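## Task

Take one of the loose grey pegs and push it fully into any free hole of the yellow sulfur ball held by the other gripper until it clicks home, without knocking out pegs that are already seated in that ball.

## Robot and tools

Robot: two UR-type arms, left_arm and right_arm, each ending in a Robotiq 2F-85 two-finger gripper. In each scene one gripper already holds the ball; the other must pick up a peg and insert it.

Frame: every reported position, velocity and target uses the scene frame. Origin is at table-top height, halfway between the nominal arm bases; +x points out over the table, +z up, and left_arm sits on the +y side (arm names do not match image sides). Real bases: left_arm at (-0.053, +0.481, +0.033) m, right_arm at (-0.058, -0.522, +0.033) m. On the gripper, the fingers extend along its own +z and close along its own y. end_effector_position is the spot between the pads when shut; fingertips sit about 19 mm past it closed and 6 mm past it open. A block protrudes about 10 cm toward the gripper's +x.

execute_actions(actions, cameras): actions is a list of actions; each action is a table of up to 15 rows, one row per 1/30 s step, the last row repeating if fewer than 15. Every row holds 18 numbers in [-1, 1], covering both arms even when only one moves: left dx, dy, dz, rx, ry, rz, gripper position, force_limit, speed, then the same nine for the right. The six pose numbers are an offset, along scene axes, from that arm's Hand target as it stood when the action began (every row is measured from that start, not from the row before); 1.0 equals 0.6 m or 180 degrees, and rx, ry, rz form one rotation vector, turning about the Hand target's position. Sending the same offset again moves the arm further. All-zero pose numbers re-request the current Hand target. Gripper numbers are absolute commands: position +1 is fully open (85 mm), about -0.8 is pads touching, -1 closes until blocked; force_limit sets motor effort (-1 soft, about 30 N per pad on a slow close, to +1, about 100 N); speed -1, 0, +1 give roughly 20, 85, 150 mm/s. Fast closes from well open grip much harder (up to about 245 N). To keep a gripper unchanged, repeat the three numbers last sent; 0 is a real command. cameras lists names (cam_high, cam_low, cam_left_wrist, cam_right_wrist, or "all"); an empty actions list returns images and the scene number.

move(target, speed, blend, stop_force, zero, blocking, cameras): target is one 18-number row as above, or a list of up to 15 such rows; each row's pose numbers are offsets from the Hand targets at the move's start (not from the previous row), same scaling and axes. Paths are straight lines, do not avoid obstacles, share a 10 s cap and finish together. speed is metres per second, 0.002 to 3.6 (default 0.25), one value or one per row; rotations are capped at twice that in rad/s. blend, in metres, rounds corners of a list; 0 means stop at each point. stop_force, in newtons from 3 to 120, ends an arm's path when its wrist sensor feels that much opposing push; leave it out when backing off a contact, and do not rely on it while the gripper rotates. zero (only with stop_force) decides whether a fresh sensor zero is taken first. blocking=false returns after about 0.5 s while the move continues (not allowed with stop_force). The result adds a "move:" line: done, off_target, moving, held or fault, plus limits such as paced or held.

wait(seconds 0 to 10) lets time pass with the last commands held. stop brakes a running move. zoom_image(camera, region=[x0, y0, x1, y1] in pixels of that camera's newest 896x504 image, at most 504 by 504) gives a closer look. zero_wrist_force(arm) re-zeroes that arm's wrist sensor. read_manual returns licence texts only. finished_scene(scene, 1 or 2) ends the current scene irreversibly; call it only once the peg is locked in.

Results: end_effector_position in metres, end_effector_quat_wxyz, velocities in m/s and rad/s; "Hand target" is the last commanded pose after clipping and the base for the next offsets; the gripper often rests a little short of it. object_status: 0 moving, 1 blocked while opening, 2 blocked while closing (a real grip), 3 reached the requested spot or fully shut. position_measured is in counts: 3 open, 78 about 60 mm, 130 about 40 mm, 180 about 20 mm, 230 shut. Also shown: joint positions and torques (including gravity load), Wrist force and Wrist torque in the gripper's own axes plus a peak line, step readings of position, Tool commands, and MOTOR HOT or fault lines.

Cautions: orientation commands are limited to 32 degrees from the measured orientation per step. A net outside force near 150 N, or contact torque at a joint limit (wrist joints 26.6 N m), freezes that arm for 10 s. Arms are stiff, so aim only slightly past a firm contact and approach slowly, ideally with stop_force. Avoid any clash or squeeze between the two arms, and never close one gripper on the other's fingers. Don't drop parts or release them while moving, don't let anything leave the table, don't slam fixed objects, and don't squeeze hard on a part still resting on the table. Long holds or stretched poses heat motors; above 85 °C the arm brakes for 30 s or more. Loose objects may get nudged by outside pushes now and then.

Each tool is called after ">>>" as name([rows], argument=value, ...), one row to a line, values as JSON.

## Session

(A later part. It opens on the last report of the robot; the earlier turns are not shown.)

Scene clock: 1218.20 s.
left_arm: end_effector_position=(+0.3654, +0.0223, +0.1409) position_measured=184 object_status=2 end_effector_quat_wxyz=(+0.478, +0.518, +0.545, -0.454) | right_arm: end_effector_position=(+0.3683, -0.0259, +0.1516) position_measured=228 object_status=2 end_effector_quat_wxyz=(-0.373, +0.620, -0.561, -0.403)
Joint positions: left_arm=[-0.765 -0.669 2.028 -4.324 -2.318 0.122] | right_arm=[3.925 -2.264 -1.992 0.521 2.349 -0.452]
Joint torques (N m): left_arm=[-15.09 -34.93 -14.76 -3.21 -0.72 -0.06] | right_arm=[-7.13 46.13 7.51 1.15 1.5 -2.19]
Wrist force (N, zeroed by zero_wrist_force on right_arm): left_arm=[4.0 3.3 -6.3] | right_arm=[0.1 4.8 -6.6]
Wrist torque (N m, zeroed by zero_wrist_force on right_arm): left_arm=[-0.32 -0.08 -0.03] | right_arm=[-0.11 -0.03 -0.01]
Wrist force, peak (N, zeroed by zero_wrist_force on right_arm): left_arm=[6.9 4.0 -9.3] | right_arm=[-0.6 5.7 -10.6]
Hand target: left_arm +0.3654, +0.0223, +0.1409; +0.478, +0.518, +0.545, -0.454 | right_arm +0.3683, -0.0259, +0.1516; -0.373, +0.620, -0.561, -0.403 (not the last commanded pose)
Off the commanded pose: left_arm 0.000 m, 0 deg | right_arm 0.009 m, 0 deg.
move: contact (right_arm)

>>> move(target=[0,0,0,0,0,0,-1,1,0.7,-0.0015,0,0,0,0,0,-1,0,-1], speed=0.004)

>>> move(target=[0,0,0,0,0,0,-1,1,0.7,-0.0018,0.0149,-0.0072,0,0,0,-1,0,-1], speed=0.004, stop_force=9, zero=false)

Scene clock: 1223.77 s.
left_arm: end_effector_position=(+0.3654, +0.0223, +0.1409) position_measured=184 object_status=2 end_effector_quat_wxyz=(+0.478, +0.518, +0.545, -0.454) | right_arm: end_effector_position=(+0.3674, -0.0259, +0.1516) position_measured=228 object_status=2 end_effector_quat_wxyz=(-0.373, +0.620, -0.561, -0.403)
Joint positions: left_arm=[-0.765 -0.669 2.028 -4.324 -2.318 0.122] | right_arm=[3.927 -2.263 -1.994 0.524 2.348 -0.452]
Joint torques (N m): left_arm=[-12.34 -34.08 -12.37 -3.37 -0.58 -0.35] | right_arm=[9.68 47.48 4.53 4.48 -0.52 2.65]
Wrist force (N, zeroed by zero_wrist_force on right_arm): left_arm=[0.9 -1.3 -1.9] | right_arm=[0.1 0.1 -1.8]
Wrist torque (N m, zeroed by zero_wrist_force on right_arm): left_arm=[-0.22 -0.05 0.00] | right_arm=[0.02 -0.03 0.00]
Wrist force, peak (N, zeroed by zero_wrist_force on right_arm): left_arm=[4.9 3.2 -6.6] | right_arm=[-0.2 4.7 -7.3]
Hand target: left_arm +0.3654, +0.0223, +0.1409; +0.478, +0.518, +0.545, -0.454 | right_arm +0.3674, -0.0259, +0.1516; -0.373, +0.620, -0.561, -0.403
Off the commanded pose: left_arm 0.000 m, 0 deg | right_arm 0.000 m, 0 deg.
move: done

Scene clock: 1225.27 s.
left_arm: end_effector_position=(+0.3654, +0.0223, +0.1409) position_measured=184 object_status=2 end_effector_quat_wxyz=(+0.478, +0.518, +0.545, -0.454) | right_arm: end_effector_position=(+0.3672, -0.0248, +0.1510) position_measured=228 object_status=2 end_effector_quat_wxyz=(-0.373, +0.620, -0.561, -0.403)
Joint positions: left_arm=[-0.765 -0.669 2.028 -4.324 -2.318 0.122] | right_arm=[3.928 -2.265 -1.992 0.525 2.346 -0.45]
Joint torques (N m): left_arm=[-12.95 -33.7 -13.15 -3.16 -0.86 -0.36] | right_arm=[-6.42 46.63 5.97 1.24 2.5 -2.31]
Wrist force (N, zeroed by zero_wrist_force on right_arm): left_arm=[2.6 -0.8 -4.6] | right_arm=[-0.1 0.6 -5.0]
Wrist torque (N m, zeroed by zero_wrist_force on right_arm): left_arm=[-0.22 -0.07 -0.01] | right_arm=[-0.01 0.02 -0.01]
Wrist force, peak (N, zeroed by zero_wrist_force on right_arm): left_arm=[6.4 -0.5 -9.3] | right_arm=[0.0 1.1 -10.3]
Hand target: left_arm +0.3654, +0.0223, +0.1409; +0.478, +0.518, +0.545, -0.454 | right_arm +0.3672, -0.0248, +0.1510; -0.373, +0.620, -0.561, -0.403 (not the last commanded pose)
Off the commanded pose: left_arm 0.000 m, 0 deg | right_arm 0.009 m, 0 deg.
move: contact (right_arm)

>>> move(target=[0,0,0,0,0,0,-1,1,0.7,-0.0018,0.0149,-0.0072,0,0,0,-1,0,-1], speed=0.004, stop_force=14, zero=false)

>>> move(target=[0,0,0,0,0,0,-1,1,0.7,-0.0018,0.0149,-0.0072,0,0,0,-1,0,-1], speed=0.004, stop_force=20, zero=false)

Scene clock: 1229.43 s.
left_arm: end_effector_position=(+0.3654, +0.0223, +0.1408) position_measured=184 object_status=2 end_effector_quat_wxyz=(+0.478, +0.518, +0.545, -0.454) | right_arm: end_effector_position=(+0.3672, -0.0242, +0.1507) position_measured=228 object_status=2 end_effector_quat_wxyz=(-0.373, +0.620, -0.561, -0.403)
Joint positions: left_arm=[-0.765 -0.669 2.028 -4.324 -2.318 0.122] | right_arm=[3.929 -2.266 -1.991 0.526 2.345 -0.449]
Joint torques (N m): left_arm=[-10.45 -36.65 -11.98 -3.36 -0.76 -0.55] | right_arm=[-5.36 45.03 7.42 0.54 2.03 -2.4]
Wrist force (N, zeroed by zero_wrist_force on right_arm): left_arm=[7.8 0.0 -11.2] | right_arm=[0.5 1.5 -11.9]
Wrist torque (N m, zeroed by zero_wrist_force on right_arm): left_arm=[-0.22 -0.09 -0.02] | right_arm=[-0.03 -0.02 0.02]
Wrist force, peak (N, zeroed by zero_wrist_force on right_arm): left_arm=[11.2 0.5 -16.8] | right_arm=[-0.2 2.5 -18.6]
Hand target: left_arm +0.3654, +0.0223, +0.1409; +0.478, +0.518, +0.545, -0.454 | right_arm +0.3672, -0.0242, +0.1507; -0.373, +0.620, -0.561, -0.403 (not the last commanded pose)
Off the commanded pose: left_arm 0.000 m, 0 deg | right_arm 0.009 m, 0 deg.
move: contact (right_arm)

Scene clock: 1230.67 s.
left_arm: end_effector_position=(+0.3654, +0.0223, +0.1408) position_measured=184 object_status=2 end_effector_quat_wxyz=(+0.478, +0.518, +0.545, -0.454) | right_arm: end_effector_position=(+0.3672, -0.0241, +0.1506) position_measured=228 object_status=2 end_effector_quat_wxyz=(-0.373, +0.620, -0.561, -0.403)
Joint positions: left_arm=[-0.765 -0.669 2.028 -4.324 -2.318 0.122] | right_arm=[3.929 -2.266 -1.991 0.526 2.345 -0.449]
Joint torques (N m): left_arm=[-9.95 -39.51 -12.14 -3.4 -0.95 -0.22] | right_arm=[-0.63 43.19 7.03 0.07 1.82 -2.4]
Wrist force (N, zeroed by zero_wrist_force on right_arm): left_arm=[11.6 0.4 -17.2] | right_arm=[-0.7 2.2 -19.7]
Wrist torque (N m, zeroed by zero_wrist_force on right_arm): left_arm=[-0.25 -0.11 -0.03] | right_arm=[-0.03 -0.04 0.04]
Wrist force, peak (N, zeroed by zero_wrist_force on right_arm): left_arm=[15.2 1.5 -22.3] | right_arm=[0.1 3.5 -25.0]
Hand target: left_arm +0.3654, +0.0223, +0.1409; +0.478, +0.518, +0.545, -0.454 | right_arm +0.3672, -0.0241, +0.1506; -0.373, +0.620, -0.561, -0.403 (not the last commanded pose)
Off the commanded pose: left_arm 0.000 m, 0 deg | right_arm 0.010 m, 0 deg.
move: contact (right_arm)

>>> move(target=[0,0,0,0,0,0,-1,1,0.7,-0.0018,0.0149,-0.0072,0,0,0,-1,0,-1], speed=0.004, stop_force=32, zero=false)

>>> move(target=[0,0,0,0,0,0,-1,1,0.7,-0.0018,0.0149,-0.0072,0,0,0,-1,0,-1], speed=0.004, stop_force=46, zero=false)

>>> move(target=[0,0,0,0,0,0,-1,1,0.7,-0.0018,0.0149,-0.0072,0,0,0,-1,0,-1], speed=0.004, stop_force=60, zero=false)

Scene clock: 1236.37 s.
left_arm: end_effector_position=(+0.3654, +0.0223, +0.1408) position_measured=184 object_status=2 end_effector_quat_wxyz=(+0.478, +0.518, +0.545, -0.454) | right_arm: end_effector_position=(+0.3671, -0.0237, +0.1503) position_measured=228 object_status=2 end_effector_quat_wxyz=(-0.373, +0.620, -0.561, -0.403)
Joint positions: left_arm=[-0.765 -0.669 2.028 -4.324 -2.318 0.122] | right_arm=[3.93 -2.267 -1.99 0.526 2.345 -0.449]
Joint torques (N m): left_arm=[-7.34 -49.31 -12.06 -3.53 -1.04 -0.1] | right_arm=[3.57 40.25 8.19 -0.9 1.39 -2.43]
Wrist force (N, zeroed by zero_wrist_force on right_arm): left_arm=[19.3 1.8 -27.7] | right_arm=[0.1 4.0 -30.6]
Wrist torque (N m, zeroed by zero_wrist_force on right_arm): left_arm=[-0.27 -0.17 -0.04] | right_arm=[-0.05 -0.08 0.03]
Wrist force, peak (N, zeroed by zero_wrist_force on right_arm): left_arm=[22.4 2.8 -32.8] | right_arm=[-0.1 5.0 -36.8]
Hand target: left_arm +0.3654, +0.0223, +0.1409; +0.478, +0.518, +0.545, -0.454 | right_arm +0.3671, -0.0238, +0.1503; -0.373, +0.620, -0.561, -0.403 (not the last commanded pose)
Off the commanded pose: left_arm 0.000 m, 0 deg | right_arm 0.010 m, 0 deg.
move: contact (right_arm)

Scene clock: 1237.67 s.
left_arm: end_effector_position=(+0.3655, +0.0224, +0.1408) position_measured=184 object_status=2 end_effector_quat_wxyz=(+0.478, +0.518, +0.545, -0.454) | right_arm: end_effector_position=(+0.3671, -0.0233, +0.1501) position_measured=228 object_status=2 end_effector_quat_wxyz=(-0.373, +0.620, -0.561, -0.403)
Joint positions: left_arm=[-0.765 -0.669 2.028 -4.324 -2.318 0.122] | right_arm=[3.931 -2.268 -1.99 0.527 2.344 -0.449]
Joint torques (N m): left_arm=[-13.43 -53.14 -13.23 -3.28 -2.24 -0.07] | right_arm=[9.78 38.06 10.04 -1.98 1.41 -2.34]
Wrist force (N, zeroed by zero_wrist_force on right_arm): left_arm=[27.4 2.9 -40.2] | right_arm=[0.3 5.6 -44.9]
Wrist torque (N m, zeroed by zero_wrist_force on right_arm): left_arm=[-0.32 -0.22 -0.05] | right_arm=[-0.10 -0.14 0.00]
Wrist force, peak (N, zeroed by zero_wrist_force on right_arm): left_arm=[31.1 4.0 -45.6] | right_arm=[0.1 6.7 -51.5]
Hand target: left_arm +0.3654, +0.0223, +0.1409; +0.478, +0.518, +0.545, -0.454 | right_arm +0.3671, -0.0233, +0.1501; -0.373, +0.620, -0.561, -0.403 (not the last commanded pose)
Off the commanded pose: left_arm 0.000 m, 0 deg | right_arm 0.010 m, 0 deg.
move: contact (right_arm)

Scene clock: 1238.97 s.
left_arm: end_effector_position=(+0.3655, +0.0224, +0.1408) position_measured=184 object_status=2 end_effector_quat_wxyz=(+0.478, +0.518, +0.545, -0.454) | right_arm: end_effector_position=(+0.3671, -0.0229, +0.1498) position_measured=228 object_status=2 end_effector_quat_wxyz=(-0.373, +0.620, -0.561, -0.403)
Joint positions: left_arm=[-0.765 -0.669 2.028 -4.324 -2.318 0.122] | right_arm=[3.931 -2.269 -1.989 0.527 2.343 -0.448]
Joint torques (N m): left_arm=[-18.87 -56.27 -19.25 -4.18 -4.11 -0.53] | right_arm=[14.28 34.12 11.43 -2.99 0.91 -2.41]
Wrist force (N, zeroed by zero_wrist_force on right_arm): left_arm=[34.1 3.6 -50.6] | right_arm=[-0.3 6.7 -57.4]
Wrist torque (N m, zeroed by zero_wrist_force on right_arm): left_arm=[-0.38 -0.30 -0.06] | right_arm=[-0.12 -0.16 0.03]
Wrist force, peak (N, zeroed by zero_wrist_force on right_arm): left_arm=[38.2 4.6 -56.7] | right_arm=[-0.1 8.2 -63.9]
Hand target: left_arm +0.3654, +0.0223, +0.1409; +0.478, +0.518, +0.545, -0.454 | right_arm +0.3671, -0.0229, +0.1499; -0.373, +0.620, -0.561, -0.403 (not the last commanded pose)
Off the commanded pose: left_arm 0.000 m, 0 deg | right_arm 0.010 m, 0 deg.
move: contact (right_arm)

>>> move(target=[0,0,0,0,0,0,-1,1,0.7,0.0003,-0.0031,0.0015,0,0,0,-1,0,-1], speed=0.01)

>>> move(target=[0,0,0,0,0,0,-1,1,0.7,0,0,0,0,0,0,-0.5,0,-1])

>>> move([
  [0,0,0,0,0,0,-1,1,0.7,0.006,-0.0523,0.0251,0,0,0,-0.5,0,-1],
  [0,0,0,0,0,0,-1,1,0.7,0.006,-0.1,0.15,0,0,0,-0.5,0,-1],
], speed=[0.06,0.2], blend=[0.01,0])

Scene clock: 1249.23 s.
left_arm: end_effector_position=(+0.3654, +0.0223, +0.1410) position_measured=184 object_status=2 end_effector_quat_wxyz=(+0.479, +0.518, +0.544, -0.454) | right_arm: end_effector_position=(+0.3672, -0.0247, +0.1507) position_measured=228 object_status=2 end_effector_quat_wxyz=(-0.373, +0.620, -0.561, -0.403)
Joint positions: left_arm=[-0.766 -0.669 2.028 -4.324 -2.318 0.122] | right_arm=[3.929 -2.266 -1.992 0.525 2.346 -0.45]
Joint torques (N m): left_arm=[-9.79 -51.22 -17.24 -3.42 -2.21 -0.19] | right_arm=[-11.88 45.45 5.17 1.4 2.1 -2.64]
Wrist force (N, zeroed by zero_wrist_force on right_arm): left_arm=[0.6 0.2 2.1] | right_arm=[-1.2 1.0 2.4]
Wrist torque (N m, zeroed by zero_wrist_force on right_arm): left_arm=[-0.19 -0.04 -0.01] | right_arm=[-0.04 0.02 0.19]
Wrist force, peak (N, zeroed by zero_wrist_force on right_arm): left_arm=[34.9 3.8 -50.8] | right_arm=[-0.2 6.8 -57.6]
Hand target: left_arm +0.3654, +0.0223, +0.1409; +0.478, +0.518, +0.545, -0.454 | right_arm +0.3672, -0.0248, +0.1508; -0.373, +0.620, -0.561, -0.403
Off the commanded pose: left_arm 0.000 m, 0 deg | right_arm 0.000 m, 0 deg.
move: done

Scene clock: 1250.20 s.
left_arm: end_effector_position=(+0.3655, +0.0223, +0.1409) position_measured=184 object_status=2 end_effector_quat_wxyz=(+0.479, +0.518, +0.545, -0.454) | right_arm: end_effector_position=(+0.3673, -0.0248, +0.1507) position_measured=192 object_status=0 end_effector_quat_wxyz=(-0.373, +0.620, -0.561, -0.403)
Joint positions: left_arm=[-0.765 -0.669 2.028 -4.324 -2.318 0.122] | right_arm=[3.928 -2.265 -1.992 0.525 2.346 -0.45]
Joint torques (N m): left_arm=[13.99 -30.58 5.38 -1.33 0.36 -0.58] | right_arm=[-3.74 46.82 6.66 2.55 1.86 -2.3]
Wrist force (N, zeroed by zero_wrist_force on right_arm): left_arm=[-1.7 -1.3 1.0] | right_arm=[-0.1 -0.2 0.0]
Wrist torque (N m, zeroed by zero_wrist_force on right_arm): left_arm=[-0.20 0.26 0.00] | right_arm=[-0.02 0.02 0.20]
Wrist force, peak (N, zeroed by zero_wrist_force on right_arm): left_arm=[-3.9 0.2 6.0] | right_arm=[-0.8 1.3 5.2]
Hand target: left_arm +0.3654, +0.0223, +0.1409; +0.478, +0.518, +0.545, -0.454 | right_arm +0.3672, -0.0248, +0.1508; -0.373, +0.620, -0.561, -0.403
Off the commanded pose: left_arm 0.000 m, 0 deg | right_arm 0.000 m, 0 deg.
move: done

Scene clock: 1251.83 s.
left_arm: end_effector_position=(+0.3654, +0.0223, +0.1409) position_measured=184 object_status=2 end_effector_quat_wxyz=(+0.478, +0.518, +0.545, -0.454) | right_arm: end_effector_position=(+0.3708, -0.0848, +0.2407) position_measured=192 object_status=3 end_effector_quat_wxyz=(-0.373, +0.620, -0.561, -0.403)
Joint positions: left_arm=[-0.765 -0.669 2.028 -4.324 -2.318 0.122] | right_arm=[3.833 -2.014 -2.066 0.289 2.424 -0.531]
Joint torques (N m): left_arm=[14.33 -29.78 7.45 -0.85 0.59 -0.25] | right_arm=[-9.62 39.32 27.73 1.34 2.74 -2.27]
Wrist force (N, zeroed by zero_wrist_force on right_arm): left_arm=[-2.0 -1.4 0.8] | right_arm=[-0.2 0.1 0.1]
Wrist torque (N m, zeroed by zero_wrist_force on right_arm): left_arm=[-0.22 0.29 0.00] | right_arm=[0.03 0.03 0.21]
Wrist force, peak (N, zeroed by zero_wrist_force on right_arm): left_arm=[-2.1 -1.3 0.9] | right_arm=[-1.3 -0.1 -1.2]
Hand target: left_arm +0.3654, +0.0223, +0.1409; +0.478, +0.518, +0.545, -0.454 | right_arm +0.3708, -0.0848, +0.2408; -0.373, +0.620, -0.561, -0.403
Off the commanded pose: left_arm 0.000 m, 0 deg | right_arm 0.000 m, 0 deg.
move: done

>>> move(target=[0,0,0,0,0,0,-1,1,0.7,0,0.02,0.03,-0.370,-0.025,0,-0.5,0,-1], speed=0.3)

>>> move(target=[0,0,0,0,0,0,-1,1,0.7,0,0,0,0,0,-0.5,-0.5,0,-1], speed=0.4)

>>> move(target=[0,0,0,0,0,0,-1,1,0.7,0,0.07,-0.06,0,0,-0.5,-0.5,0,-1], speed=0.3, cameras=["cam_right_wrist"])

Scene clock: 1260.53 s.
left_arm: end_effector_position=(+0.3654, +0.0223, +0.1409) position_measured=184 object_status=2 end_effector_quat_wxyz=(+0.478, +0.518, +0.545, -0.454) | right_arm: end_effector_position=(+0.3708, -0.0728, +0.2588) position_measured=192 object_status=3 end_effector_quat_wxyz=(+0.008, +0.737, -0.675, -0.006)
Joint positions: left_arm=[-0.765 -0.669 2.028 -4.324 -2.318 0.122] | right_arm=[4.155 -1.877 -1.481 -1.369 1.585 -0.639]
Joint torques (N m): left_arm=[12.28 -29.68 7.18 -1.11 0.47 -0.36] | right_arm=[8.81 31.15 35.77 1.1 -1.17 2.18]
Wrist force (N, zeroed by zero_wrist_force on right_arm): left_arm=[-2.0 -1.3 0.9] | right_arm=[-1.0 -0.5 0.0]
Wrist torque (N m, zeroed by zero_wrist_force on right_arm): left_arm=[-0.20 0.31 0.00] | right_arm=[-0.10 0.06 -0.05]
Wrist force, peak (N, zeroed by zero_wrist_force on right_arm): left_arm=[-2.0 -1.4 1.1] | right_arm=[-1.9 -0.6 -0.1]
Hand target: left_arm +0.3654, +0.0223, +0.1409; +0.478, +0.518, +0.545, -0.454 | right_arm +0.3708, -0.0728, +0.2588; +0.008, +0.737, -0.675, -0.006
Off the commanded pose: left_arm 0.000 m, 0 deg | right_arm 0.000 m, 0 deg.
move: done

Scene clock: 1263.20 s.
left_arm: end_effector_position=(+0.3654, +0.0223, +0.1409) position_measured=184 object_status=2 end_effector_quat_wxyz=(+0.478, +0.518, +0.545, -0.454) | right_arm: end_effector_position=(+0.3708, -0.0728, +0.2588) position_measured=192 object_status=3 end_effector_quat_wxyz=(-0.002, -0.044, +0.999, +0.010)
Joint positions: left_arm=[-0.765 -0.669 2.028 -4.324 -2.318 0.122] | right_arm=[4.155 -1.861 -1.509 -1.328 1.585 0.931]
Joint torques (N m): left_arm=[14.1 -28.9 6.34 -1.1 0.51 -0.3] | right_arm=[8.61 43.36 17.82 4.65 -1.16 2.27]
Wrist force (N, zeroed by zero_wrist_force on right_arm): left_arm=[-1.8 -1.1 1.2] | right_arm=[-1.2 -0.6 0.1]
Wrist torque (N m, zeroed by zero_wrist_force on right_arm): left_arm=[-0.17 0.28 0.00] | right_arm=[-0.11 0.09 -0.05]
Wrist force, peak (N, zeroed by zero_wrist_force on right_arm): left_arm=[-2.1 -1.5 0.9] | right_arm=[-1.3 -0.9 0.4]
Hand target: left_arm +0.3654, +0.0223, +0.1409; +0.478, +0.518, +0.545, -0.454 | right_arm +0.3708, -0.0728, +0.2588; -0.002, -0.044, +0.999, +0.010
Off the commanded pose: left_arm 0.000 m, 0 deg | right_arm 0.000 m, 0 deg.
move: done

Scene clock: 1266.47 s.
left_arm: end_effector_position=(+0.3654, +0.0223, +0.1409) position_measured=184 object_status=2 end_effector_quat_wxyz=(+0.478, +0.518, +0.545, -0.454) | right_arm: end_effector_position=(+0.3709, -0.0308, +0.2228) position_measured=192 object_status=3 end_effector_quat_wxyz=(+0.006, +0.675, +0.737, +0.008)
Joint positions: left_arm=[-0.765 -0.669 2.028 -4.324 -2.318 0.122] | right_arm=[4.201 -1.952 -1.479 -1.267 1.556 2.548]
Joint torques (N m): left_arm=[13.16 -29.64 8.7 -0.96 0.49 -0.26] | right_arm=[8.64 33.54 36.03 1.97 -1.16 2.05]
Wrist force (N, zeroed by zero_wrist_force on right_arm): left_arm=[-1.7 -1.2 1.0] | right_arm=[-1.1 -0.7 -0.1]
Wrist torque (N m, zeroed by zero_wrist_force on right_arm): left_arm=[-0.19 0.26 0.01] | right_arm=[-0.12 0.08 -0.06]
Wrist force, peak (N, zeroed by zero_wrist_force on right_arm): left_arm=[-2.1 -1.4 0.9] | right_arm=[-1.4 -0.7 -0.1]
Hand target: left_arm +0.3654, +0.0223, +0.1409; +0.478, +0.518, +0.545, -0.454 | right_arm +0.3708, -0.0308, +0.2228; +0.006, +0.675, +0.737, +0.008
Off the commanded pose: left_arm 0.000 m, 0 deg | right_arm 0.000 m, 0 deg.
move: done
camera_calibration:
cam_right_wrist: T_world_to_cam=[[0.996491, 0.0772974, 0.0320923, -0.368211], [0.0624148, -0.941789, 0.330359, -0.098582], [0.0557601, -0.327197, -0.94331, 0.30114], [0, 0, 0, 1]] pos_world=[0.356281, 0.0341505, 0.328453]
Images, in order (width x height): cam_right_wrist 896x504.

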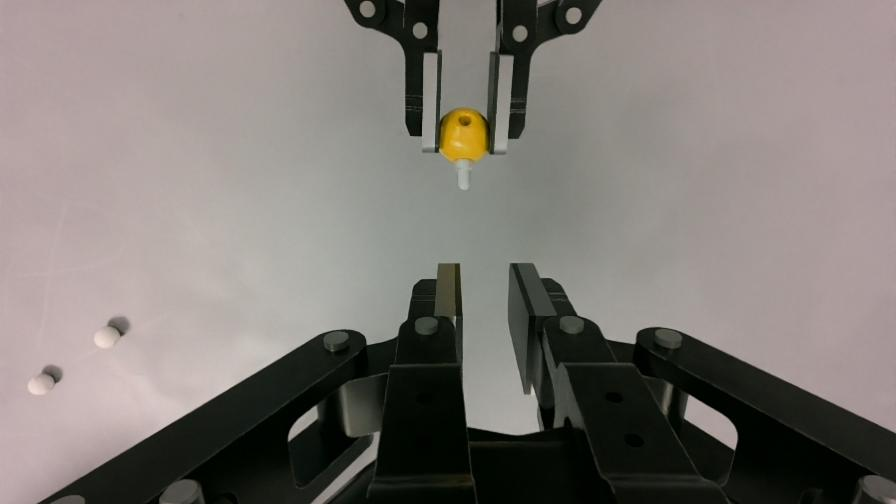

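>>> zoom_image(camera="cam_right_wrist", region=[430, 100, 500, 200])

Scaled by 5.040.

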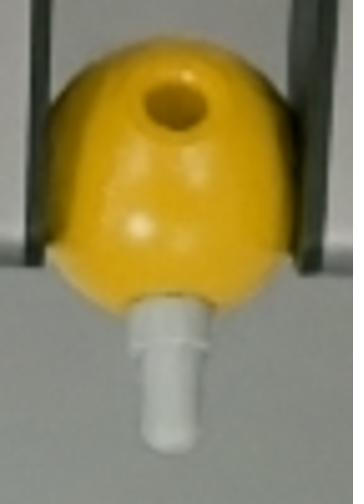

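>>> move(target=[0,0,0,0,0,0,-1,1,0.7,-0.006,0.01,-0.065,0,0,0,-0.5,0,-1], speed=0.1, stop_force=8, cameras=["cam_right_wrist"])

>>> zoom_image(camera="cam_right_wrist", region=[430, 90, 510, 210])

Scene clock: 1277.77 s.
left_arm: end_effector_position=(+0.3654, +0.0223, +0.1409) position_measured=184 object_status=2 end_effector_quat_wxyz=(+0.478, +0.518, +0.545, -0.454) | right_arm: end_effector_position=(+0.3672, -0.0248, +0.1838) position_measured=192 object_status=3 end_effector_quat_wxyz=(+0.006, +0.675, +0.737, +0.008)
Joint positions: left_arm=[-0.765 -0.669 2.028 -4.324 -2.318 0.122] | right_arm=[4.211 -1.988 -1.533 -1.178 1.556 2.558]
Joint torques (N m): left_arm=[13.5 -27.91 7.54 -1.15 0.47 -0.35] | right_arm=[8.91 35.55 17.11 4.84 -1.28 2.2]
Wrist force (N, zeroed by zero_wrist_force on right_arm): left_arm=[-2.0 -1.2 0.9] | right_arm=[-1.0 -0.6 0.4]
Wrist torque (N m, zeroed by zero_wrist_force on right_arm): left_arm=[-0.18 0.29 0.00] | right_arm=[-0.10 0.07 -0.06]
Wrist force, peak (N, zeroed by zero_wrist_force on right_arm): left_arm=[-2.1 -1.4 1.0] | right_arm=[-1.4 -0.7 -0.7]
Hand target: left_arm +0.3654, +0.0223, +0.1409; +0.478, +0.518, +0.545, -0.454 | right_arm +0.3672, -0.0248, +0.1838; +0.006, +0.675, +0.737, +0.008
Off the commanded pose: left_arm 0.000 m, 0 deg | right_arm 0.000 m, 0 deg.
move: done
camera_calibration:
cam_right_wrist: T_world_to_cam=[[0.996503, 0.0771716, 0.0320262, -0.363816], [0.0623109, -0.941756, 0.330472, -0.0798211], [0.055664, -0.327321, -0.943272, 0.266542], [0, 0, 0, 1]] pos_world=[0.352681, 0.0401491, 0.289452]
Images, in order (width x height): cam_right_wrist 896x504.

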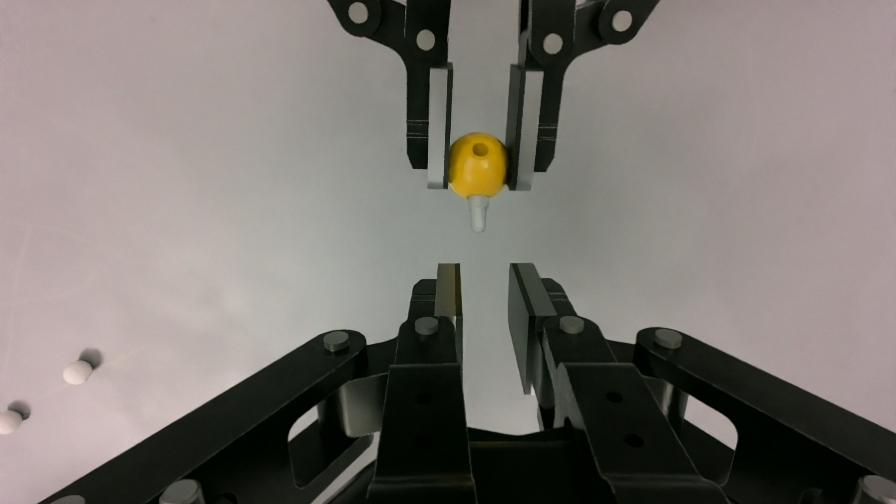

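Scaled by 4.200.

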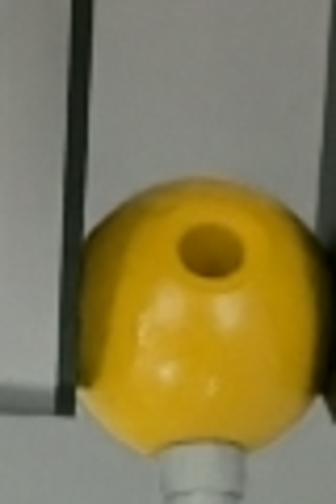

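>>> zoom_image(camera="cam_right_wrist", region=[450, 180, 510, 240])

Scaled by 8.400.

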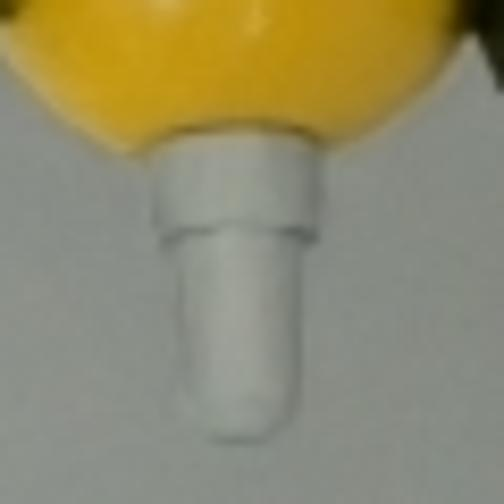

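>>> zoom_image(camera="cam_right_wrist", region=[462, 130, 502, 170])

Scaled by 12.600.

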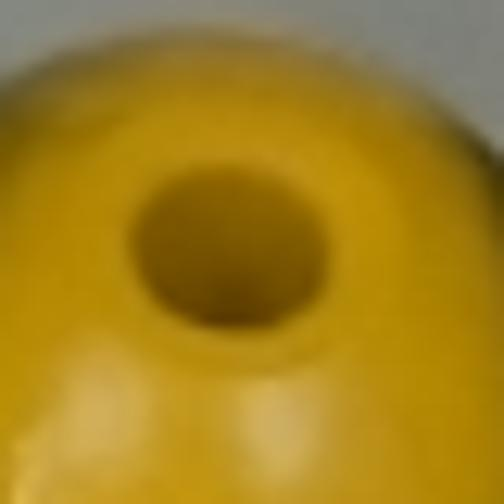

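>>> move([
  [0,0,0,0,0,0,-1,1,0.7,0.05,-0.1,0.13,0,0,0.5,-0.5,0,-1],
], speed=0.35)

>>> move(target=[0,0,0,0,0,0,-1,1,0.7,0.02,-0.03,0,0,0,0.5,-0.5,0,-1], speed=0.4)

>>> move(target=[0,0,0,0,0,0,-1,1,0.7,0,0,0,0.370,0.025,0,-0.5,0,-1], speed=0.35)

>>> move(target=[0,0,0,0,0,0,-1,1,0.7,0,0,0,0,0,0.222,-0.5,0,-1], speed=0.35)

Scene clock: 1381.03 s.
left_arm: end_effector_position=(+0.3654, +0.0223, +0.1409) position_measured=184 object_status=2 end_effector_quat_wxyz=(+0.478, +0.518, +0.545, -0.454) | right_arm: end_effector_position=(+0.3972, -0.0848, +0.2618) position_measured=192 object_status=3 end_effector_quat_wxyz=(-0.002, -0.044, +0.999, +0.010)
Joint positions: left_arm=[-0.765 -0.669 2.028 -4.324 -2.318 0.122] | right_arm=[4.108 -1.884 -1.47 -1.344 1.586 0.885]
Joint torques (N m): left_arm=[11.74 -31.9 7.18 -1.08 0.5 -0.53] | right_arm=[-7.98 32.56 36.57 1.48 1.66 -2.5]
Wrist force (N, zeroed by zero_wrist_force on right_arm): left_arm=[-1.7 -1.4 1.0] | right_arm=[-1.2 -0.8 -0.2]
Wrist torque (N m, zeroed by zero_wrist_force on right_arm): left_arm=[-0.21 0.25 0.00] | right_arm=[-0.14 0.08 0.15]
Wrist force, peak (N, zeroed by zero_wrist_force on right_arm): left_arm=[-2.0 -1.5 1.0] | right_arm=[-1.3 -1.1 -0.3]
Hand target: left_arm +0.3654, +0.0223, +0.1409; +0.478, +0.518, +0.545, -0.454 | right_arm +0.3972, -0.0848, +0.2618; -0.002, -0.044, +0.999, +0.010
Off the commanded pose: left_arm 0.000 m, 0 deg | right_arm 0.000 m, 0 deg.
move: done

Scene clock: 1383.70 s.
left_arm: end_effector_position=(+0.3654, +0.0223, +0.1409) position_measured=184 object_status=2 end_effector_quat_wxyz=(+0.478, +0.518, +0.545, -0.454) | right_arm: end_effector_position=(+0.4092, -0.1028, +0.2618) position_measured=192 object_status=3 end_effector_quat_wxyz=(+0.008, +0.737, -0.675, -0.006)
Joint positions: left_arm=[-0.765 -0.669 2.028 -4.324 -2.318 0.122] | right_arm=[4.076 -1.891 -1.453 -1.383 1.584 -0.718]
Joint torques (N m): left_arm=[12.38 -29.22 7.26 -1.38 0.39 -0.53] | right_arm=[-8.62 32.65 36.73 1.2 1.69 -2.4]
Wrist force (N, zeroed by zero_wrist_force on right_arm): left_arm=[-1.8 -1.4 1.0] | right_arm=[-1.2 -0.8 -0.1]
Wrist torque (N m, zeroed by zero_wrist_force on right_arm): left_arm=[-0.21 0.29 0.00] | right_arm=[-0.14 0.09 0.14]
Wrist force, peak (N, zeroed by zero_wrist_force on right_arm): left_arm=[-2.1 -1.4 1.2] | right_arm=[-1.3 -1.0 0.1]
Hand target: left_arm +0.3654, +0.0223, +0.1409; +0.478, +0.518, +0.545, -0.454 | right_arm +0.4092, -0.1028, +0.2618; +0.008, +0.737, -0.675, -0.006
Off the commanded pose: left_arm 0.000 m, 0 deg | right_arm 0.000 m, 0 deg.
move: done

Scene clock: 1386.23 s.
left_arm: end_effector_position=(+0.3654, +0.0223, +0.1409) position_measured=184 object_status=2 end_effector_quat_wxyz=(+0.478, +0.518, +0.545, -0.454) | right_arm: end_effector_position=(+0.4093, -0.1028, +0.2618) position_measured=192 object_status=3 end_effector_quat_wxyz=(-0.373, +0.620, -0.561, -0.403)
Joint positions: left_arm=[-0.765 -0.669 2.028 -4.324 -2.318 0.122] | right_arm=[3.756 -2.005 -1.981 0.136 2.484 -0.608]
Joint torques (N m): left_arm=[12.71 -29.32 6.82 -1.23 0.54 -0.26] | right_arm=[-1.94 29.54 11.8 4.84 2.31 2.26]
Wrist force (N, zeroed by zero_wrist_force on right_arm): left_arm=[-1.9 -1.3 0.8] | right_arm=[-0.1 0.3 -0.1]
Wrist torque (N m, zeroed by zero_wrist_force on right_arm): left_arm=[-0.20 0.29 0.00] | right_arm=[0.06 0.00 0.01]
Wrist force, peak (N, zeroed by zero_wrist_force on right_arm): left_arm=[-1.8 -1.5 1.2] | right_arm=[-1.8 -0.8 -0.3]
Hand target: left_arm +0.3654, +0.0223, +0.1409; +0.478, +0.518, +0.545, -0.454 | right_arm +0.4092, -0.1028, +0.2618; -0.373, +0.620, -0.561, -0.403
Off the commanded pose: left_arm 0.000 m, 0 deg | right_arm 0.000 m, 0 deg.
move: done

Scene clock: 1388.40 s.
left_arm: end_effector_position=(+0.3654, +0.0223, +0.1409) position_measured=184 object_status=2 end_effector_quat_wxyz=(+0.478, +0.518, +0.545, -0.454) | right_arm: end_effector_position=(+0.4092, -0.1028, +0.2618) position_measured=192 object_status=3 end_effector_quat_wxyz=(-0.213, +0.774, -0.315, -0.506)
Joint positions: left_arm=[-0.765 -0.669 2.028 -4.324 -2.318 0.122] | right_arm=[3.712 -2.11 -1.433 -1.618 2.684 -2.075]
Joint torques (N m): left_arm=[10.53 -28.56 5.77 -1.21 0.51 -0.45] | right_arm=[8.91 37.9 35.18 0.72 0.37 -2.25]
Wrist force (N, zeroed by zero_wrist_force on right_arm): left_arm=[-1.9 -1.2 0.9] | right_arm=[0.2 0.2 0.0]
Wrist torque (N m, zeroed by zero_wrist_force on right_arm): left_arm=[-0.18 0.28 0.01] | right_arm=[0.03 -0.03 0.20]
Wrist force, peak (N, zeroed by zero_wrist_force on right_arm): left_arm=[-2.0 -1.4 1.0] | right_arm=[0.6 0.4 -0.1]
Hand target: left_arm +0.3654, +0.0223, +0.1409; +0.478, +0.518, +0.545, -0.454 | right_arm +0.4092, -0.1028, +0.2618; -0.213, +0.774, -0.315, -0.506
Off the commanded pose: left_arm 0.000 m, 0 deg | right_arm 0.000 m, 0 deg.
move: done

>>> move(target=[0,0,0,0,0,0,-1,1,0.7,0,0.06,-0.13,0,0,0,-0.5,0,-1], speed=0.12, cameras=["cam_right_wrist"])

Scene clock: 1395.40 s.
left_arm: end_effector_position=(+0.3654, +0.0223, +0.1409) position_measured=184 object_status=2 end_effector_quat_wxyz=(+0.478, +0.518, +0.545, -0.454) | right_arm: end_effector_position=(+0.4092, -0.0668, +0.1838) position_measured=192 object_status=3 end_effector_quat_wxyz=(-0.213, +0.774, -0.315, -0.506)
Joint positions: left_arm=[-0.765 -0.669 2.028 -4.324 -2.318 0.122] | right_arm=[3.756 -2.228 -1.481 -1.369 2.702 -1.983]
Joint torques (N m): left_arm=[13.06 -30.07 6.36 -1.04 0.44 -0.38] | right_arm=[9.24 41.02 14.53 4.58 3.42 2.09]
Wrist force (N, zeroed by zero_wrist_force on right_arm): left_arm=[-1.9 -1.6 1.1] | right_arm=[0.2 0.1 0.2]
Wrist torque (N m, zeroed by zero_wrist_force on right_arm): left_arm=[-0.24 0.28 0.00] | right_arm=[0.03 -0.02 0.01]
Wrist force, peak (N, zeroed by zero_wrist_force on right_arm): left_arm=[-2.0 -1.3 1.3] | right_arm=[-0.9 0.4 -0.9]
Hand target: left_arm +0.3654, +0.0223, +0.1409; +0.478, +0.518, +0.545, -0.454 | right_arm +0.4092, -0.0668, +0.1838; -0.213, +0.774, -0.315, -0.506
Off the commanded pose: left_arm 0.000 m, 0 deg | right_arm 0.000 m, 0 deg.
move: done
camera_calibration:
cam_right_wrist: T_world_to_cam=[[-0.697952, -0.716135, 0.0037106, 0.243195], [-0.0467052, 0.0506884, 0.997622, -0.133638], [-0.71462, 0.696119, -0.0688253, 0.473443], [0, 0, 0, 1]] pos_world=[0.501828, -0.148639, 0.165002]
Images, in order (width x height): cam_right_wrist 896x504.

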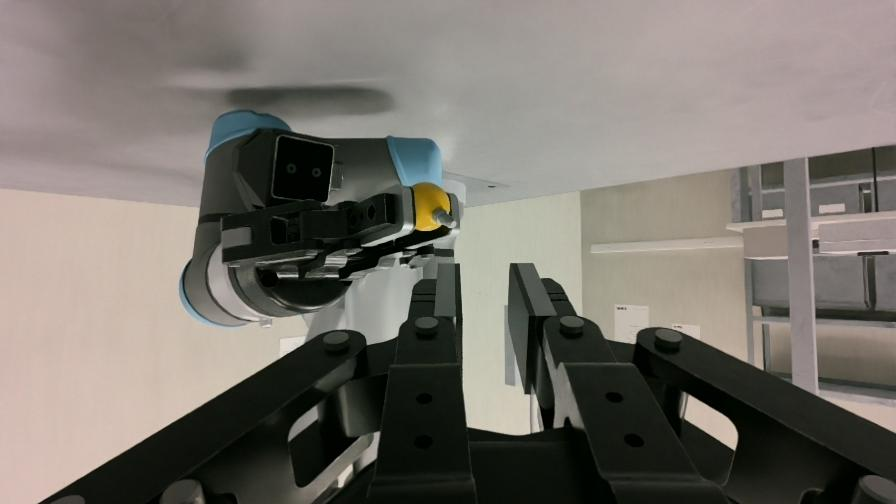

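>>> zoom_image(camera="cam_right_wrist", region=[400, 170, 470, 240])

Scaled by 7.200.

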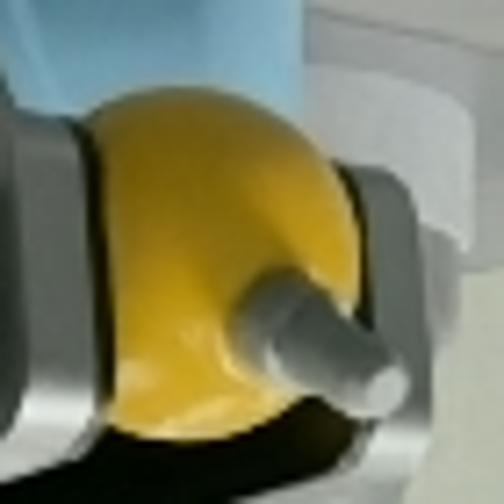

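>>> zoom_image(camera="cam_right_wrist", region=[425, 200, 465, 240])

Scaled by 12.600.

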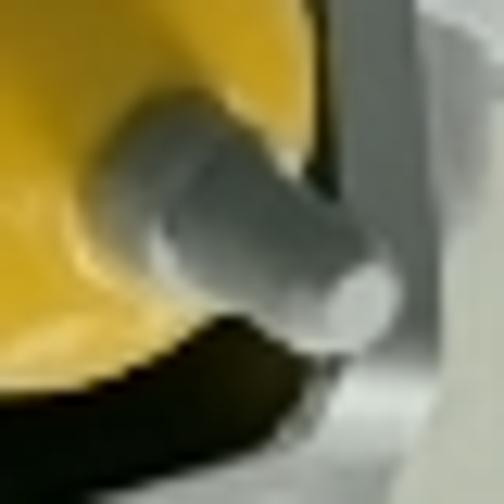

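>>> move(target=[0,0,0,0,0,0,-1,1,0.7,0,-0.06,0.06,0,0,-0.222,-0.82,0,-1], speed=0.25)

>>> move(target=[0,0,0,0,0,0,-1,1,0.7,-0.0663,0.0918,-0.0888,-0.0094,-0.0006,0,-0.82,0,-1], speed=0.15, cameras=["cam_right_wrist"])

>>> zoom_image(camera="cam_right_wrist", region=[430, 200, 540, 310])

Scene clock: 1428.23 s.
left_arm: end_effector_position=(+0.3654, +0.0223, +0.1409) position_measured=184 object_status=2 end_effector_quat_wxyz=(+0.478, +0.518, +0.545, -0.454) | right_arm: end_effector_position=(+0.4093, -0.1028, +0.2198) position_measured=231 object_status=3 end_effector_quat_wxyz=(-0.373, +0.620, -0.561, -0.403)
Joint positions: left_arm=[-0.765 -0.669 2.028 -4.324 -2.318 0.122] | right_arm=[3.756 -2.09 -2 0.24 2.484 -0.608]
Joint torques (N m): left_arm=[12.38 -29.16 7.16 -1.2 0.47 -0.45] | right_arm=[9.41 30.99 8.55 4.3 -0.29 2.41]
Wrist force (N, zeroed by zero_wrist_force on right_arm): left_arm=[-1.7 -1.0 1.0] | right_arm=[-0.1 0.1 -0.1]
Wrist torque (N m, zeroed by zero_wrist_force on right_arm): left_arm=[-0.16 0.28 0.00] | right_arm=[0.03 0.00 0.00]
Wrist force, peak (N, zeroed by zero_wrist_force on right_arm): left_arm=[-2.0 -1.5 1.2] | right_arm=[-0.2 -0.6 0.7]
Hand target: left_arm +0.3654, +0.0223, +0.1409; +0.478, +0.518, +0.545, -0.454 | right_arm +0.4092, -0.1028, +0.2198; -0.373, +0.620, -0.561, -0.403
Off the commanded pose: left_arm 0.000 m, 0 deg | right_arm 0.000 m, 0 deg.
move: done

Scene clock: 1429.37 s.
left_arm: end_effector_position=(+0.3654, +0.0223, +0.1409) position_measured=184 object_status=2 end_effector_quat_wxyz=(+0.478, +0.518, +0.545, -0.454) | right_arm: end_effector_position=(+0.3695, -0.0478, +0.1665) position_measured=231 object_status=3 end_effector_quat_wxyz=(-0.364, +0.626, -0.566, -0.394)
Joint positions: left_arm=[-0.765 -0.669 2.028 -4.324 -2.318 0.122] | right_arm=[3.897 -2.19 -2.032 0.434 2.358 -0.502]
Joint torques (N m): left_arm=[13.25 -28.34 6.21 -1.25 0.58 -0.38] | right_arm=[7.5 32.83 24.47 4.57 -0.32 2.23]
Wrist force (N, zeroed by zero_wrist_force on right_arm): left_arm=[-2.0 -1.4 1.0] | right_arm=[-0.1 0.0 -0.1]
Wrist torque (N m, zeroed by zero_wrist_force on right_arm): left_arm=[-0.21 0.30 0.01] | right_arm=[0.02 0.02 0.00]
Wrist force, peak (N, zeroed by zero_wrist_force on right_arm): left_arm=[-1.9 -1.5 0.9] | right_arm=[0.1 1.1 1.4]
Hand target: left_arm +0.3654, +0.0223, +0.1409; +0.478, +0.518, +0.545, -0.454 | right_arm +0.3695, -0.0477, +0.1665; -0.364, +0.626, -0.566, -0.394
Off the commanded pose: left_arm 0.000 m, 0 deg | right_arm 0.000 m, 0 deg.
move: done
camera_calibration:
cam_right_wrist: T_world_to_cam=[[-0.994924, -0.100513, 0.00480032, 0.368029], [-0.0051265, 0.0982706, 0.995147, -0.131977], [-0.100497, 0.990071, -0.0982871, 0.222555], [0, 0, 0, 1]] pos_world=[0.387851, -0.170384, 0.151444]
Images, in order (width x height): cam_right_wrist 896x504.

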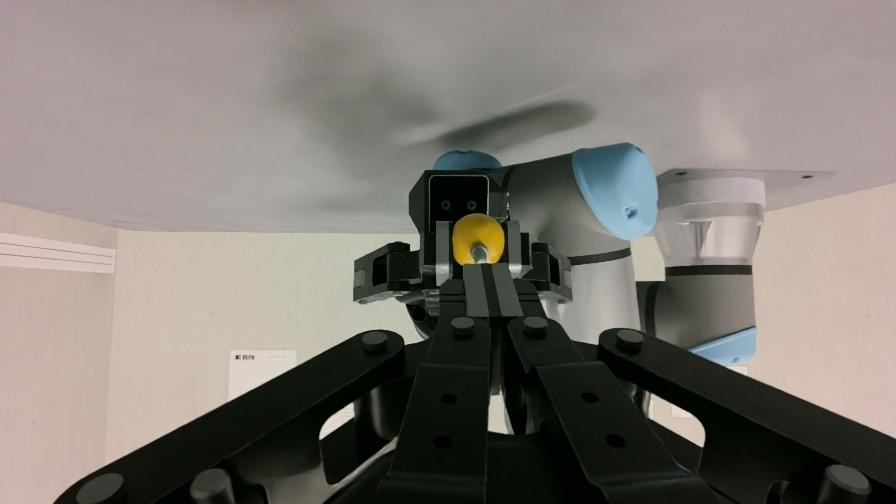

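Scaled by 4.582.

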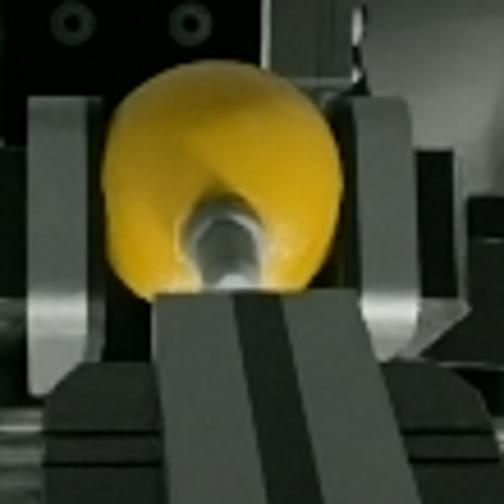

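>>> move(target=[0,0,0,0,0,0,-1,1,0.7,-0.0018,0.0345,-0.016,0,0,0,-0.82,0,-1], speed=0.006, stop_force=5)

>>> move(target=[0,0,0,0,0,0,-1,1,0.7,-0.0013,0.0151,-0.007,0,0,0,-0.82,0,-1], speed=0.003, stop_force=40, zero=false)

>>> move(target=[0,0,0,0,0,0,-1,1,0.7,-0.0013,0.0151,-0.007,0,0,0,-0.82,0,-1], speed=0.003, stop_force=70, zero=false)

Scene clock: 1443.03 s.
left_arm: end_effector_position=(+0.3654, +0.0224, +0.1408) position_measured=184 object_status=2 end_effector_quat_wxyz=(+0.478, +0.518, +0.545, -0.454) | right_arm: end_effector_position=(+0.3684, -0.0271, +0.1570) position_measured=231 object_status=3 end_effector_quat_wxyz=(-0.364, +0.626, -0.566, -0.394)
Joint positions: left_arm=[-0.765 -0.669 2.028 -4.324 -2.318 0.122] | right_arm=[3.928 -2.228 -1.999 0.458 2.333 -0.476]
Joint torques (N m): left_arm=[8.9 -33.32 1.5 -1.28 0.44 -0.66] | right_arm=[-1.38 44.87 11.66 2.1 1.45 0.01]
Wrist force (N, zeroed by zero_wrist_force on right_arm): left_arm=[1.5 -0.5 -4.8] | right_arm=[0.2 1.0 -6.6]
Wrist torque (N m, zeroed by zero_wrist_force on right_arm): left_arm=[-0.20 0.29 -0.01] | right_arm=[0.00 0.00 0.00]
Wrist force, peak (N, zeroed by zero_wrist_force on right_arm): left_arm=[2.5 -0.6 -5.1] | right_arm=[-0.1 0.7 -6.9]
Hand target: left_arm +0.3654, +0.0223, +0.1409; +0.478, +0.518, +0.545, -0.454 | right_arm +0.3684, -0.0272, +0.1570; -0.364, +0.626, -0.566, -0.394
Off the commanded pose: left_arm 0.000 m, 0 deg | right_arm 0.000 m, 0 deg.
move: contact (right_arm)

Scene clock: 1444.67 s.
left_arm: end_effector_position=(+0.3655, +0.0224, +0.1408) position_measured=184 object_status=2 end_effector_quat_wxyz=(+0.478, +0.518, +0.545, -0.454) | right_arm: end_effector_position=(+0.3683, -0.0261, +0.1565) position_measured=231 object_status=3 end_effector_quat_wxyz=(-0.364, +0.626, -0.566, -0.394)
Joint positions: left_arm=[-0.765 -0.669 2.028 -4.324 -2.318 0.122] | right_arm=[3.93 -2.23 -1.998 0.459 2.332 -0.474]
Joint torques (N m): left_arm=[-30.56 -59.22 -27.15 -4.75 -3.16 -0.42] | right_arm=[6.97 38.48 11.46 -0.94 1.54 -2.13]
Wrist force (N, zeroed by zero_wrist_force on right_arm): left_arm=[22.0 2.2 -34.7] | right_arm=[2.1 4.8 -39.9]
Wrist torque (N m, zeroed by zero_wrist_force on right_arm): left_arm=[-0.30 0.12 -0.04] | right_arm=[-0.19 0.05 0.00]
Wrist force, peak (N, zeroed by zero_wrist_force on right_arm): left_arm=[23.8 2.2 -37.3] | right_arm=[1.4 5.1 -43.2]
Hand target: left_arm +0.3654, +0.0223, +0.1409; +0.478, +0.518, +0.545, -0.454 | right_arm +0.3684, -0.0261, +0.1565; -0.364, +0.626, -0.566, -0.394 (not the last commanded pose)
Off the commanded pose: left_arm 0.000 m, 0 deg | right_arm 0.009 m, 0 deg.
move: contact (right_arm)

Scene clock: 1446.17 s.
left_arm: end_effector_position=(+0.3655, +0.0224, +0.1408) position_measured=184 object_status=2 end_effector_quat_wxyz=(+0.478, +0.518, +0.545, -0.454) | right_arm: end_effector_position=(+0.3683, -0.0253, +0.1561) position_measured=231 object_status=3 end_effector_quat_wxyz=(-0.364, +0.626, -0.566, -0.394)
Joint positions: left_arm=[-0.765 -0.669 2.028 -4.324 -2.318 0.122] | right_arm=[3.931 -2.232 -1.996 0.46 2.331 -0.473]
Joint torques (N m): left_arm=[-36.1 -68.31 -34.86 -4.95 -3.31 -0.44] | right_arm=[17.38 32.05 11.53 -3.02 1.48 -2.12]
Wrist force (N, zeroed by zero_wrist_force on right_arm): left_arm=[37.7 1.2 -55.3] | right_arm=[1.2 4.9 -64.3]
Wrist torque (N m, zeroed by zero_wrist_force on right_arm): left_arm=[-0.33 -0.03 -0.03] | right_arm=[-0.22 0.05 0.00]
Wrist force, peak (N, zeroed by zero_wrist_force on right_arm): left_arm=[41.0 3.3 -60.5] | right_arm=[1.9 7.1 -69.8]
Hand target: left_arm +0.3654, +0.0223, +0.1409; +0.478, +0.518, +0.545, -0.454 | right_arm +0.3683, -0.0253, +0.1561; -0.364, +0.626, -0.566, -0.394 (not the last commanded pose)
Off the commanded pose: left_arm 0.000 m, 0 deg | right_arm 0.009 m, 0 deg.
move: contact (right_arm)

>>> move(target=[0,0,0,0,0,0,-1,1,0.7,-0.0013,0.0151,-0.007,0,0,0,-0.82,0,-1], speed=0.003, stop_force=82, zero=false)

>>> move(target=[0,0,0,0,0,0,-1,1,0.7,-0.0013,0.0151,-0.007,0,0,0,-0.82,0,-1], speed=0.003, stop_force=92, zero=false)

Scene clock: 1451.77 s.
left_arm: end_effector_position=(+0.3654, +0.0223, +0.1409) position_measured=184 object_status=2 end_effector_quat_wxyz=(+0.478, +0.518, +0.545, -0.454) | right_arm: end_effector_position=(+0.3683, -0.0245, +0.1558) position_measured=231 object_status=3 end_effector_quat_wxyz=(-0.364, +0.626, -0.566, -0.394)
Joint positions: left_arm=[-0.765 -0.669 2.028 -4.324 -2.318 0.122] | right_arm=[3.932 -2.233 -1.995 0.461 2.33 -0.472]
Joint torques (N m): left_arm=[-38.8 -68.59 -36.73 -7.31 -2.42 -0.48] | right_arm=[22.24 25.75 8.69 -4.51 1.27 -2.08]
Wrist force (N, zeroed by zero_wrist_force on right_arm): left_arm=[46.6 -0.9 -59.5] | right_arm=[-4.2 3.0 -72.3]
Wrist torque (N m, zeroed by zero_wrist_force on right_arm): left_arm=[-0.25 0.02 -0.01] | right_arm=[-0.17 0.02 0.01]
Wrist force, peak (N, zeroed by zero_wrist_force on right_arm): left_arm=[51.5 0.7 -68.4] | right_arm=[-2.7 4.5 -82.2]
Hand target: left_arm +0.3654, +0.0223, +0.1409; +0.478, +0.518, +0.545, -0.454 | right_arm +0.3683, -0.0245, +0.1558; -0.364, +0.626, -0.566, -0.394 (not the last commanded pose)
Off the commanded pose: left_arm 0.000 m, 0 deg | right_arm 0.009 m, 0 deg.
move: contact (right_arm)

Scene clock: 1455.83 s.
left_arm: end_effector_position=(+0.3654, +0.0223, +0.1409) position_measured=184 object_status=2 end_effector_quat_wxyz=(+0.478, +0.518, +0.545, -0.454) | right_arm: end_effector_position=(+0.3675, -0.0154, +0.1516) position_measured=231 object_status=3 end_effector_quat_wxyz=(-0.364, +0.626, -0.566, -0.394)
Joint positions: left_arm=[-0.765 -0.669 2.028 -4.324 -2.318 0.122] | right_arm=[3.946 -2.249 -1.981 0.471 2.319 -0.461]
Joint torques (N m): left_arm=[-34.2 -67.74 -36.59 -5.68 -3.21 -0.45] | right_arm=[39.8 12.1 27.79 -2.34 -2.39 2.42]
Wrist force (N, zeroed by zero_wrist_force on right_arm): left_arm=[49.9 1.7 -60.7] | right_arm=[-6.5 5.2 -75.2]
Wrist torque (N m, zeroed by zero_wrist_force on right_arm): left_arm=[-0.24 0.05 -0.01] | right_arm=[-0.25 0.04 0.01]
Wrist force, peak (N, zeroed by zero_wrist_force on right_arm): left_arm=[62.4 -1.2 -71.6] | right_arm=[-10.8 1.9 -90.2]
Hand target: left_arm +0.3654, +0.0223, +0.1409; +0.478, +0.518, +0.545, -0.454 | right_arm +0.3675, -0.0154, +0.1516; -0.364, +0.626, -0.566, -0.394
Off the commanded pose: left_arm 0.000 m, 0 deg | right_arm 0.000 m, 0 deg.
move: done

>>> move(target=[0,0,0,0,0,0,-1,1,0.7,0.0038,-0.0455,0.021,0,0,0,-0.82,0,-1], speed=0.04, cameras=["cam_right_wrist","cam_left_wrist"])

>>> zoom_image(camera="cam_right_wrist", region=[430, 200, 540, 310])

>>> zoom_image(camera="cam_left_wrist", region=[420, 220, 540, 340])

Scene clock: 1463.73 s.
left_arm: end_effector_position=(+0.3654, +0.0223, +0.1409) position_measured=184 object_status=2 end_effector_quat_wxyz=(+0.478, +0.518, +0.545, -0.454) | right_arm: end_effector_position=(+0.3698, -0.0426, +0.1641) position_measured=231 object_status=3 end_effector_quat_wxyz=(-0.364, +0.626, -0.566, -0.394)
Joint positions: left_arm=[-0.765 -0.669 2.028 -4.324 -2.318 0.122] | right_arm=[3.904 -2.2 -2.022 0.44 2.352 -0.495]
Joint torques (N m): left_arm=[13.12 -29.21 8.76 -0.68 0.98 -0.66] | right_arm=[-8.33 44.73 5.1 1.61 2.81 -2.61]
Wrist force (N, zeroed by zero_wrist_force on right_arm): left_arm=[-4.2 -2.1 0.2] | right_arm=[0.3 0.1 -0.2]
Wrist torque (N m, zeroed by zero_wrist_force on right_arm): left_arm=[-0.32 0.66 0.00] | right_arm=[0.02 -0.05 0.20]
Wrist force, peak (N, zeroed by zero_wrist_force on right_arm): left_arm=[50.5 1.6 -61.1] | right_arm=[-6.6 5.3 -75.6]
Hand target: left_arm +0.3654, +0.0223, +0.1409; +0.478, +0.518, +0.545, -0.454 | right_arm +0.3698, -0.0427, +0.1642; -0.364, +0.626, -0.566, -0.394
Off the commanded pose: left_arm 0.000 m, 0 deg | right_arm 0.000 m, 0 deg.
move: done
camera_calibration:
cam_left_wrist: T_world_to_cam=[[0.997322, 0.072103, 0.0122072, -0.363049], [-0.0287028, 0.232421, 0.972192, -0.117544], [0.0672607, -0.969939, 0.233868, 0.0931734], [0, 0, 0, 1]] pos_world=[0.352437, 0.143869, 0.0969171]
cam_right_wrist: T_world_to_cam=[[-0.994964, -0.100139, 0.00443704, 0.368988], [-0.00541938, 0.0979408, 0.995177, -0.130035], [-0.100091, 0.990141, -0.0979902, 0.217106], [0, 0, 0, 1]] pos_world=[0.388155, -0.16528, 0.149045]
Images, in order (width x height): cam_left_wrist 896x504, cam_right_wrist 896x504.

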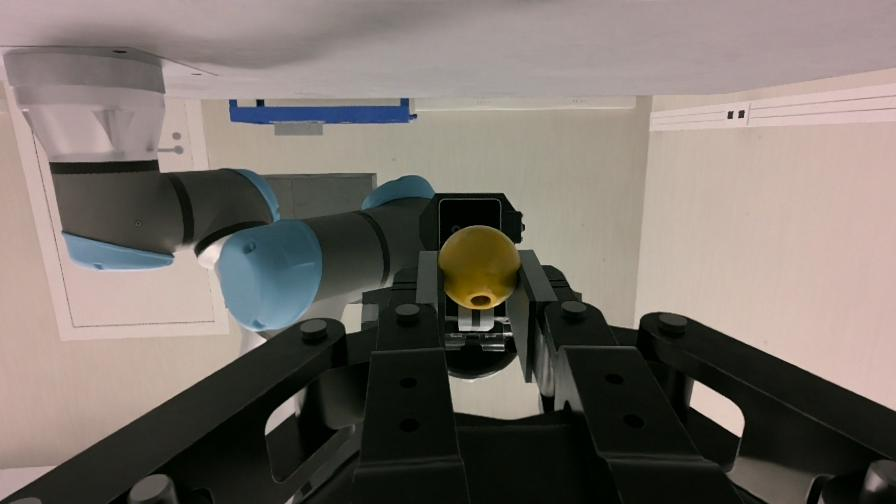

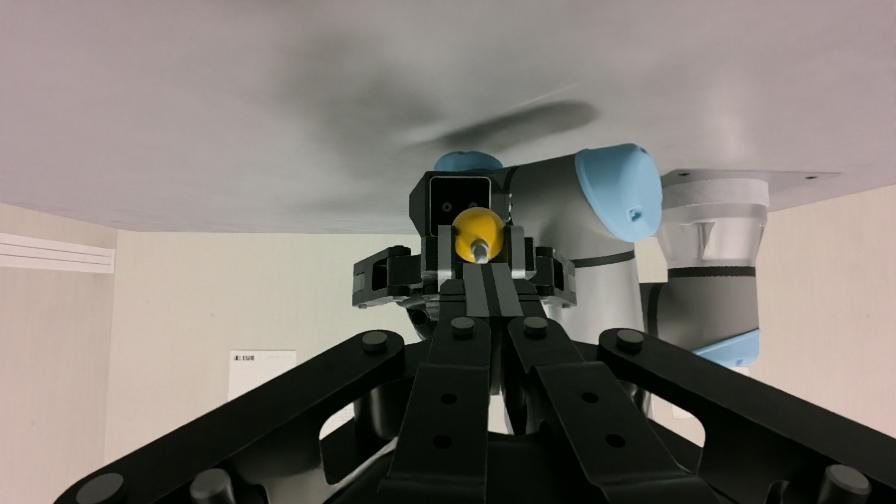

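Scaled by 4.582.

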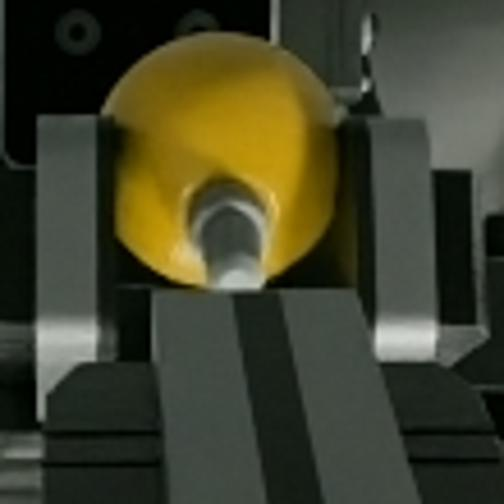

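Scaled by 4.200.

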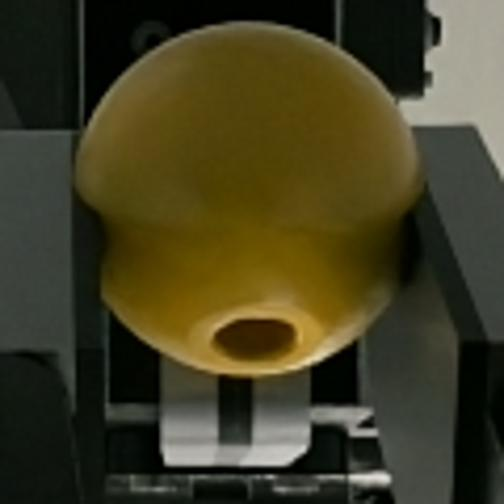

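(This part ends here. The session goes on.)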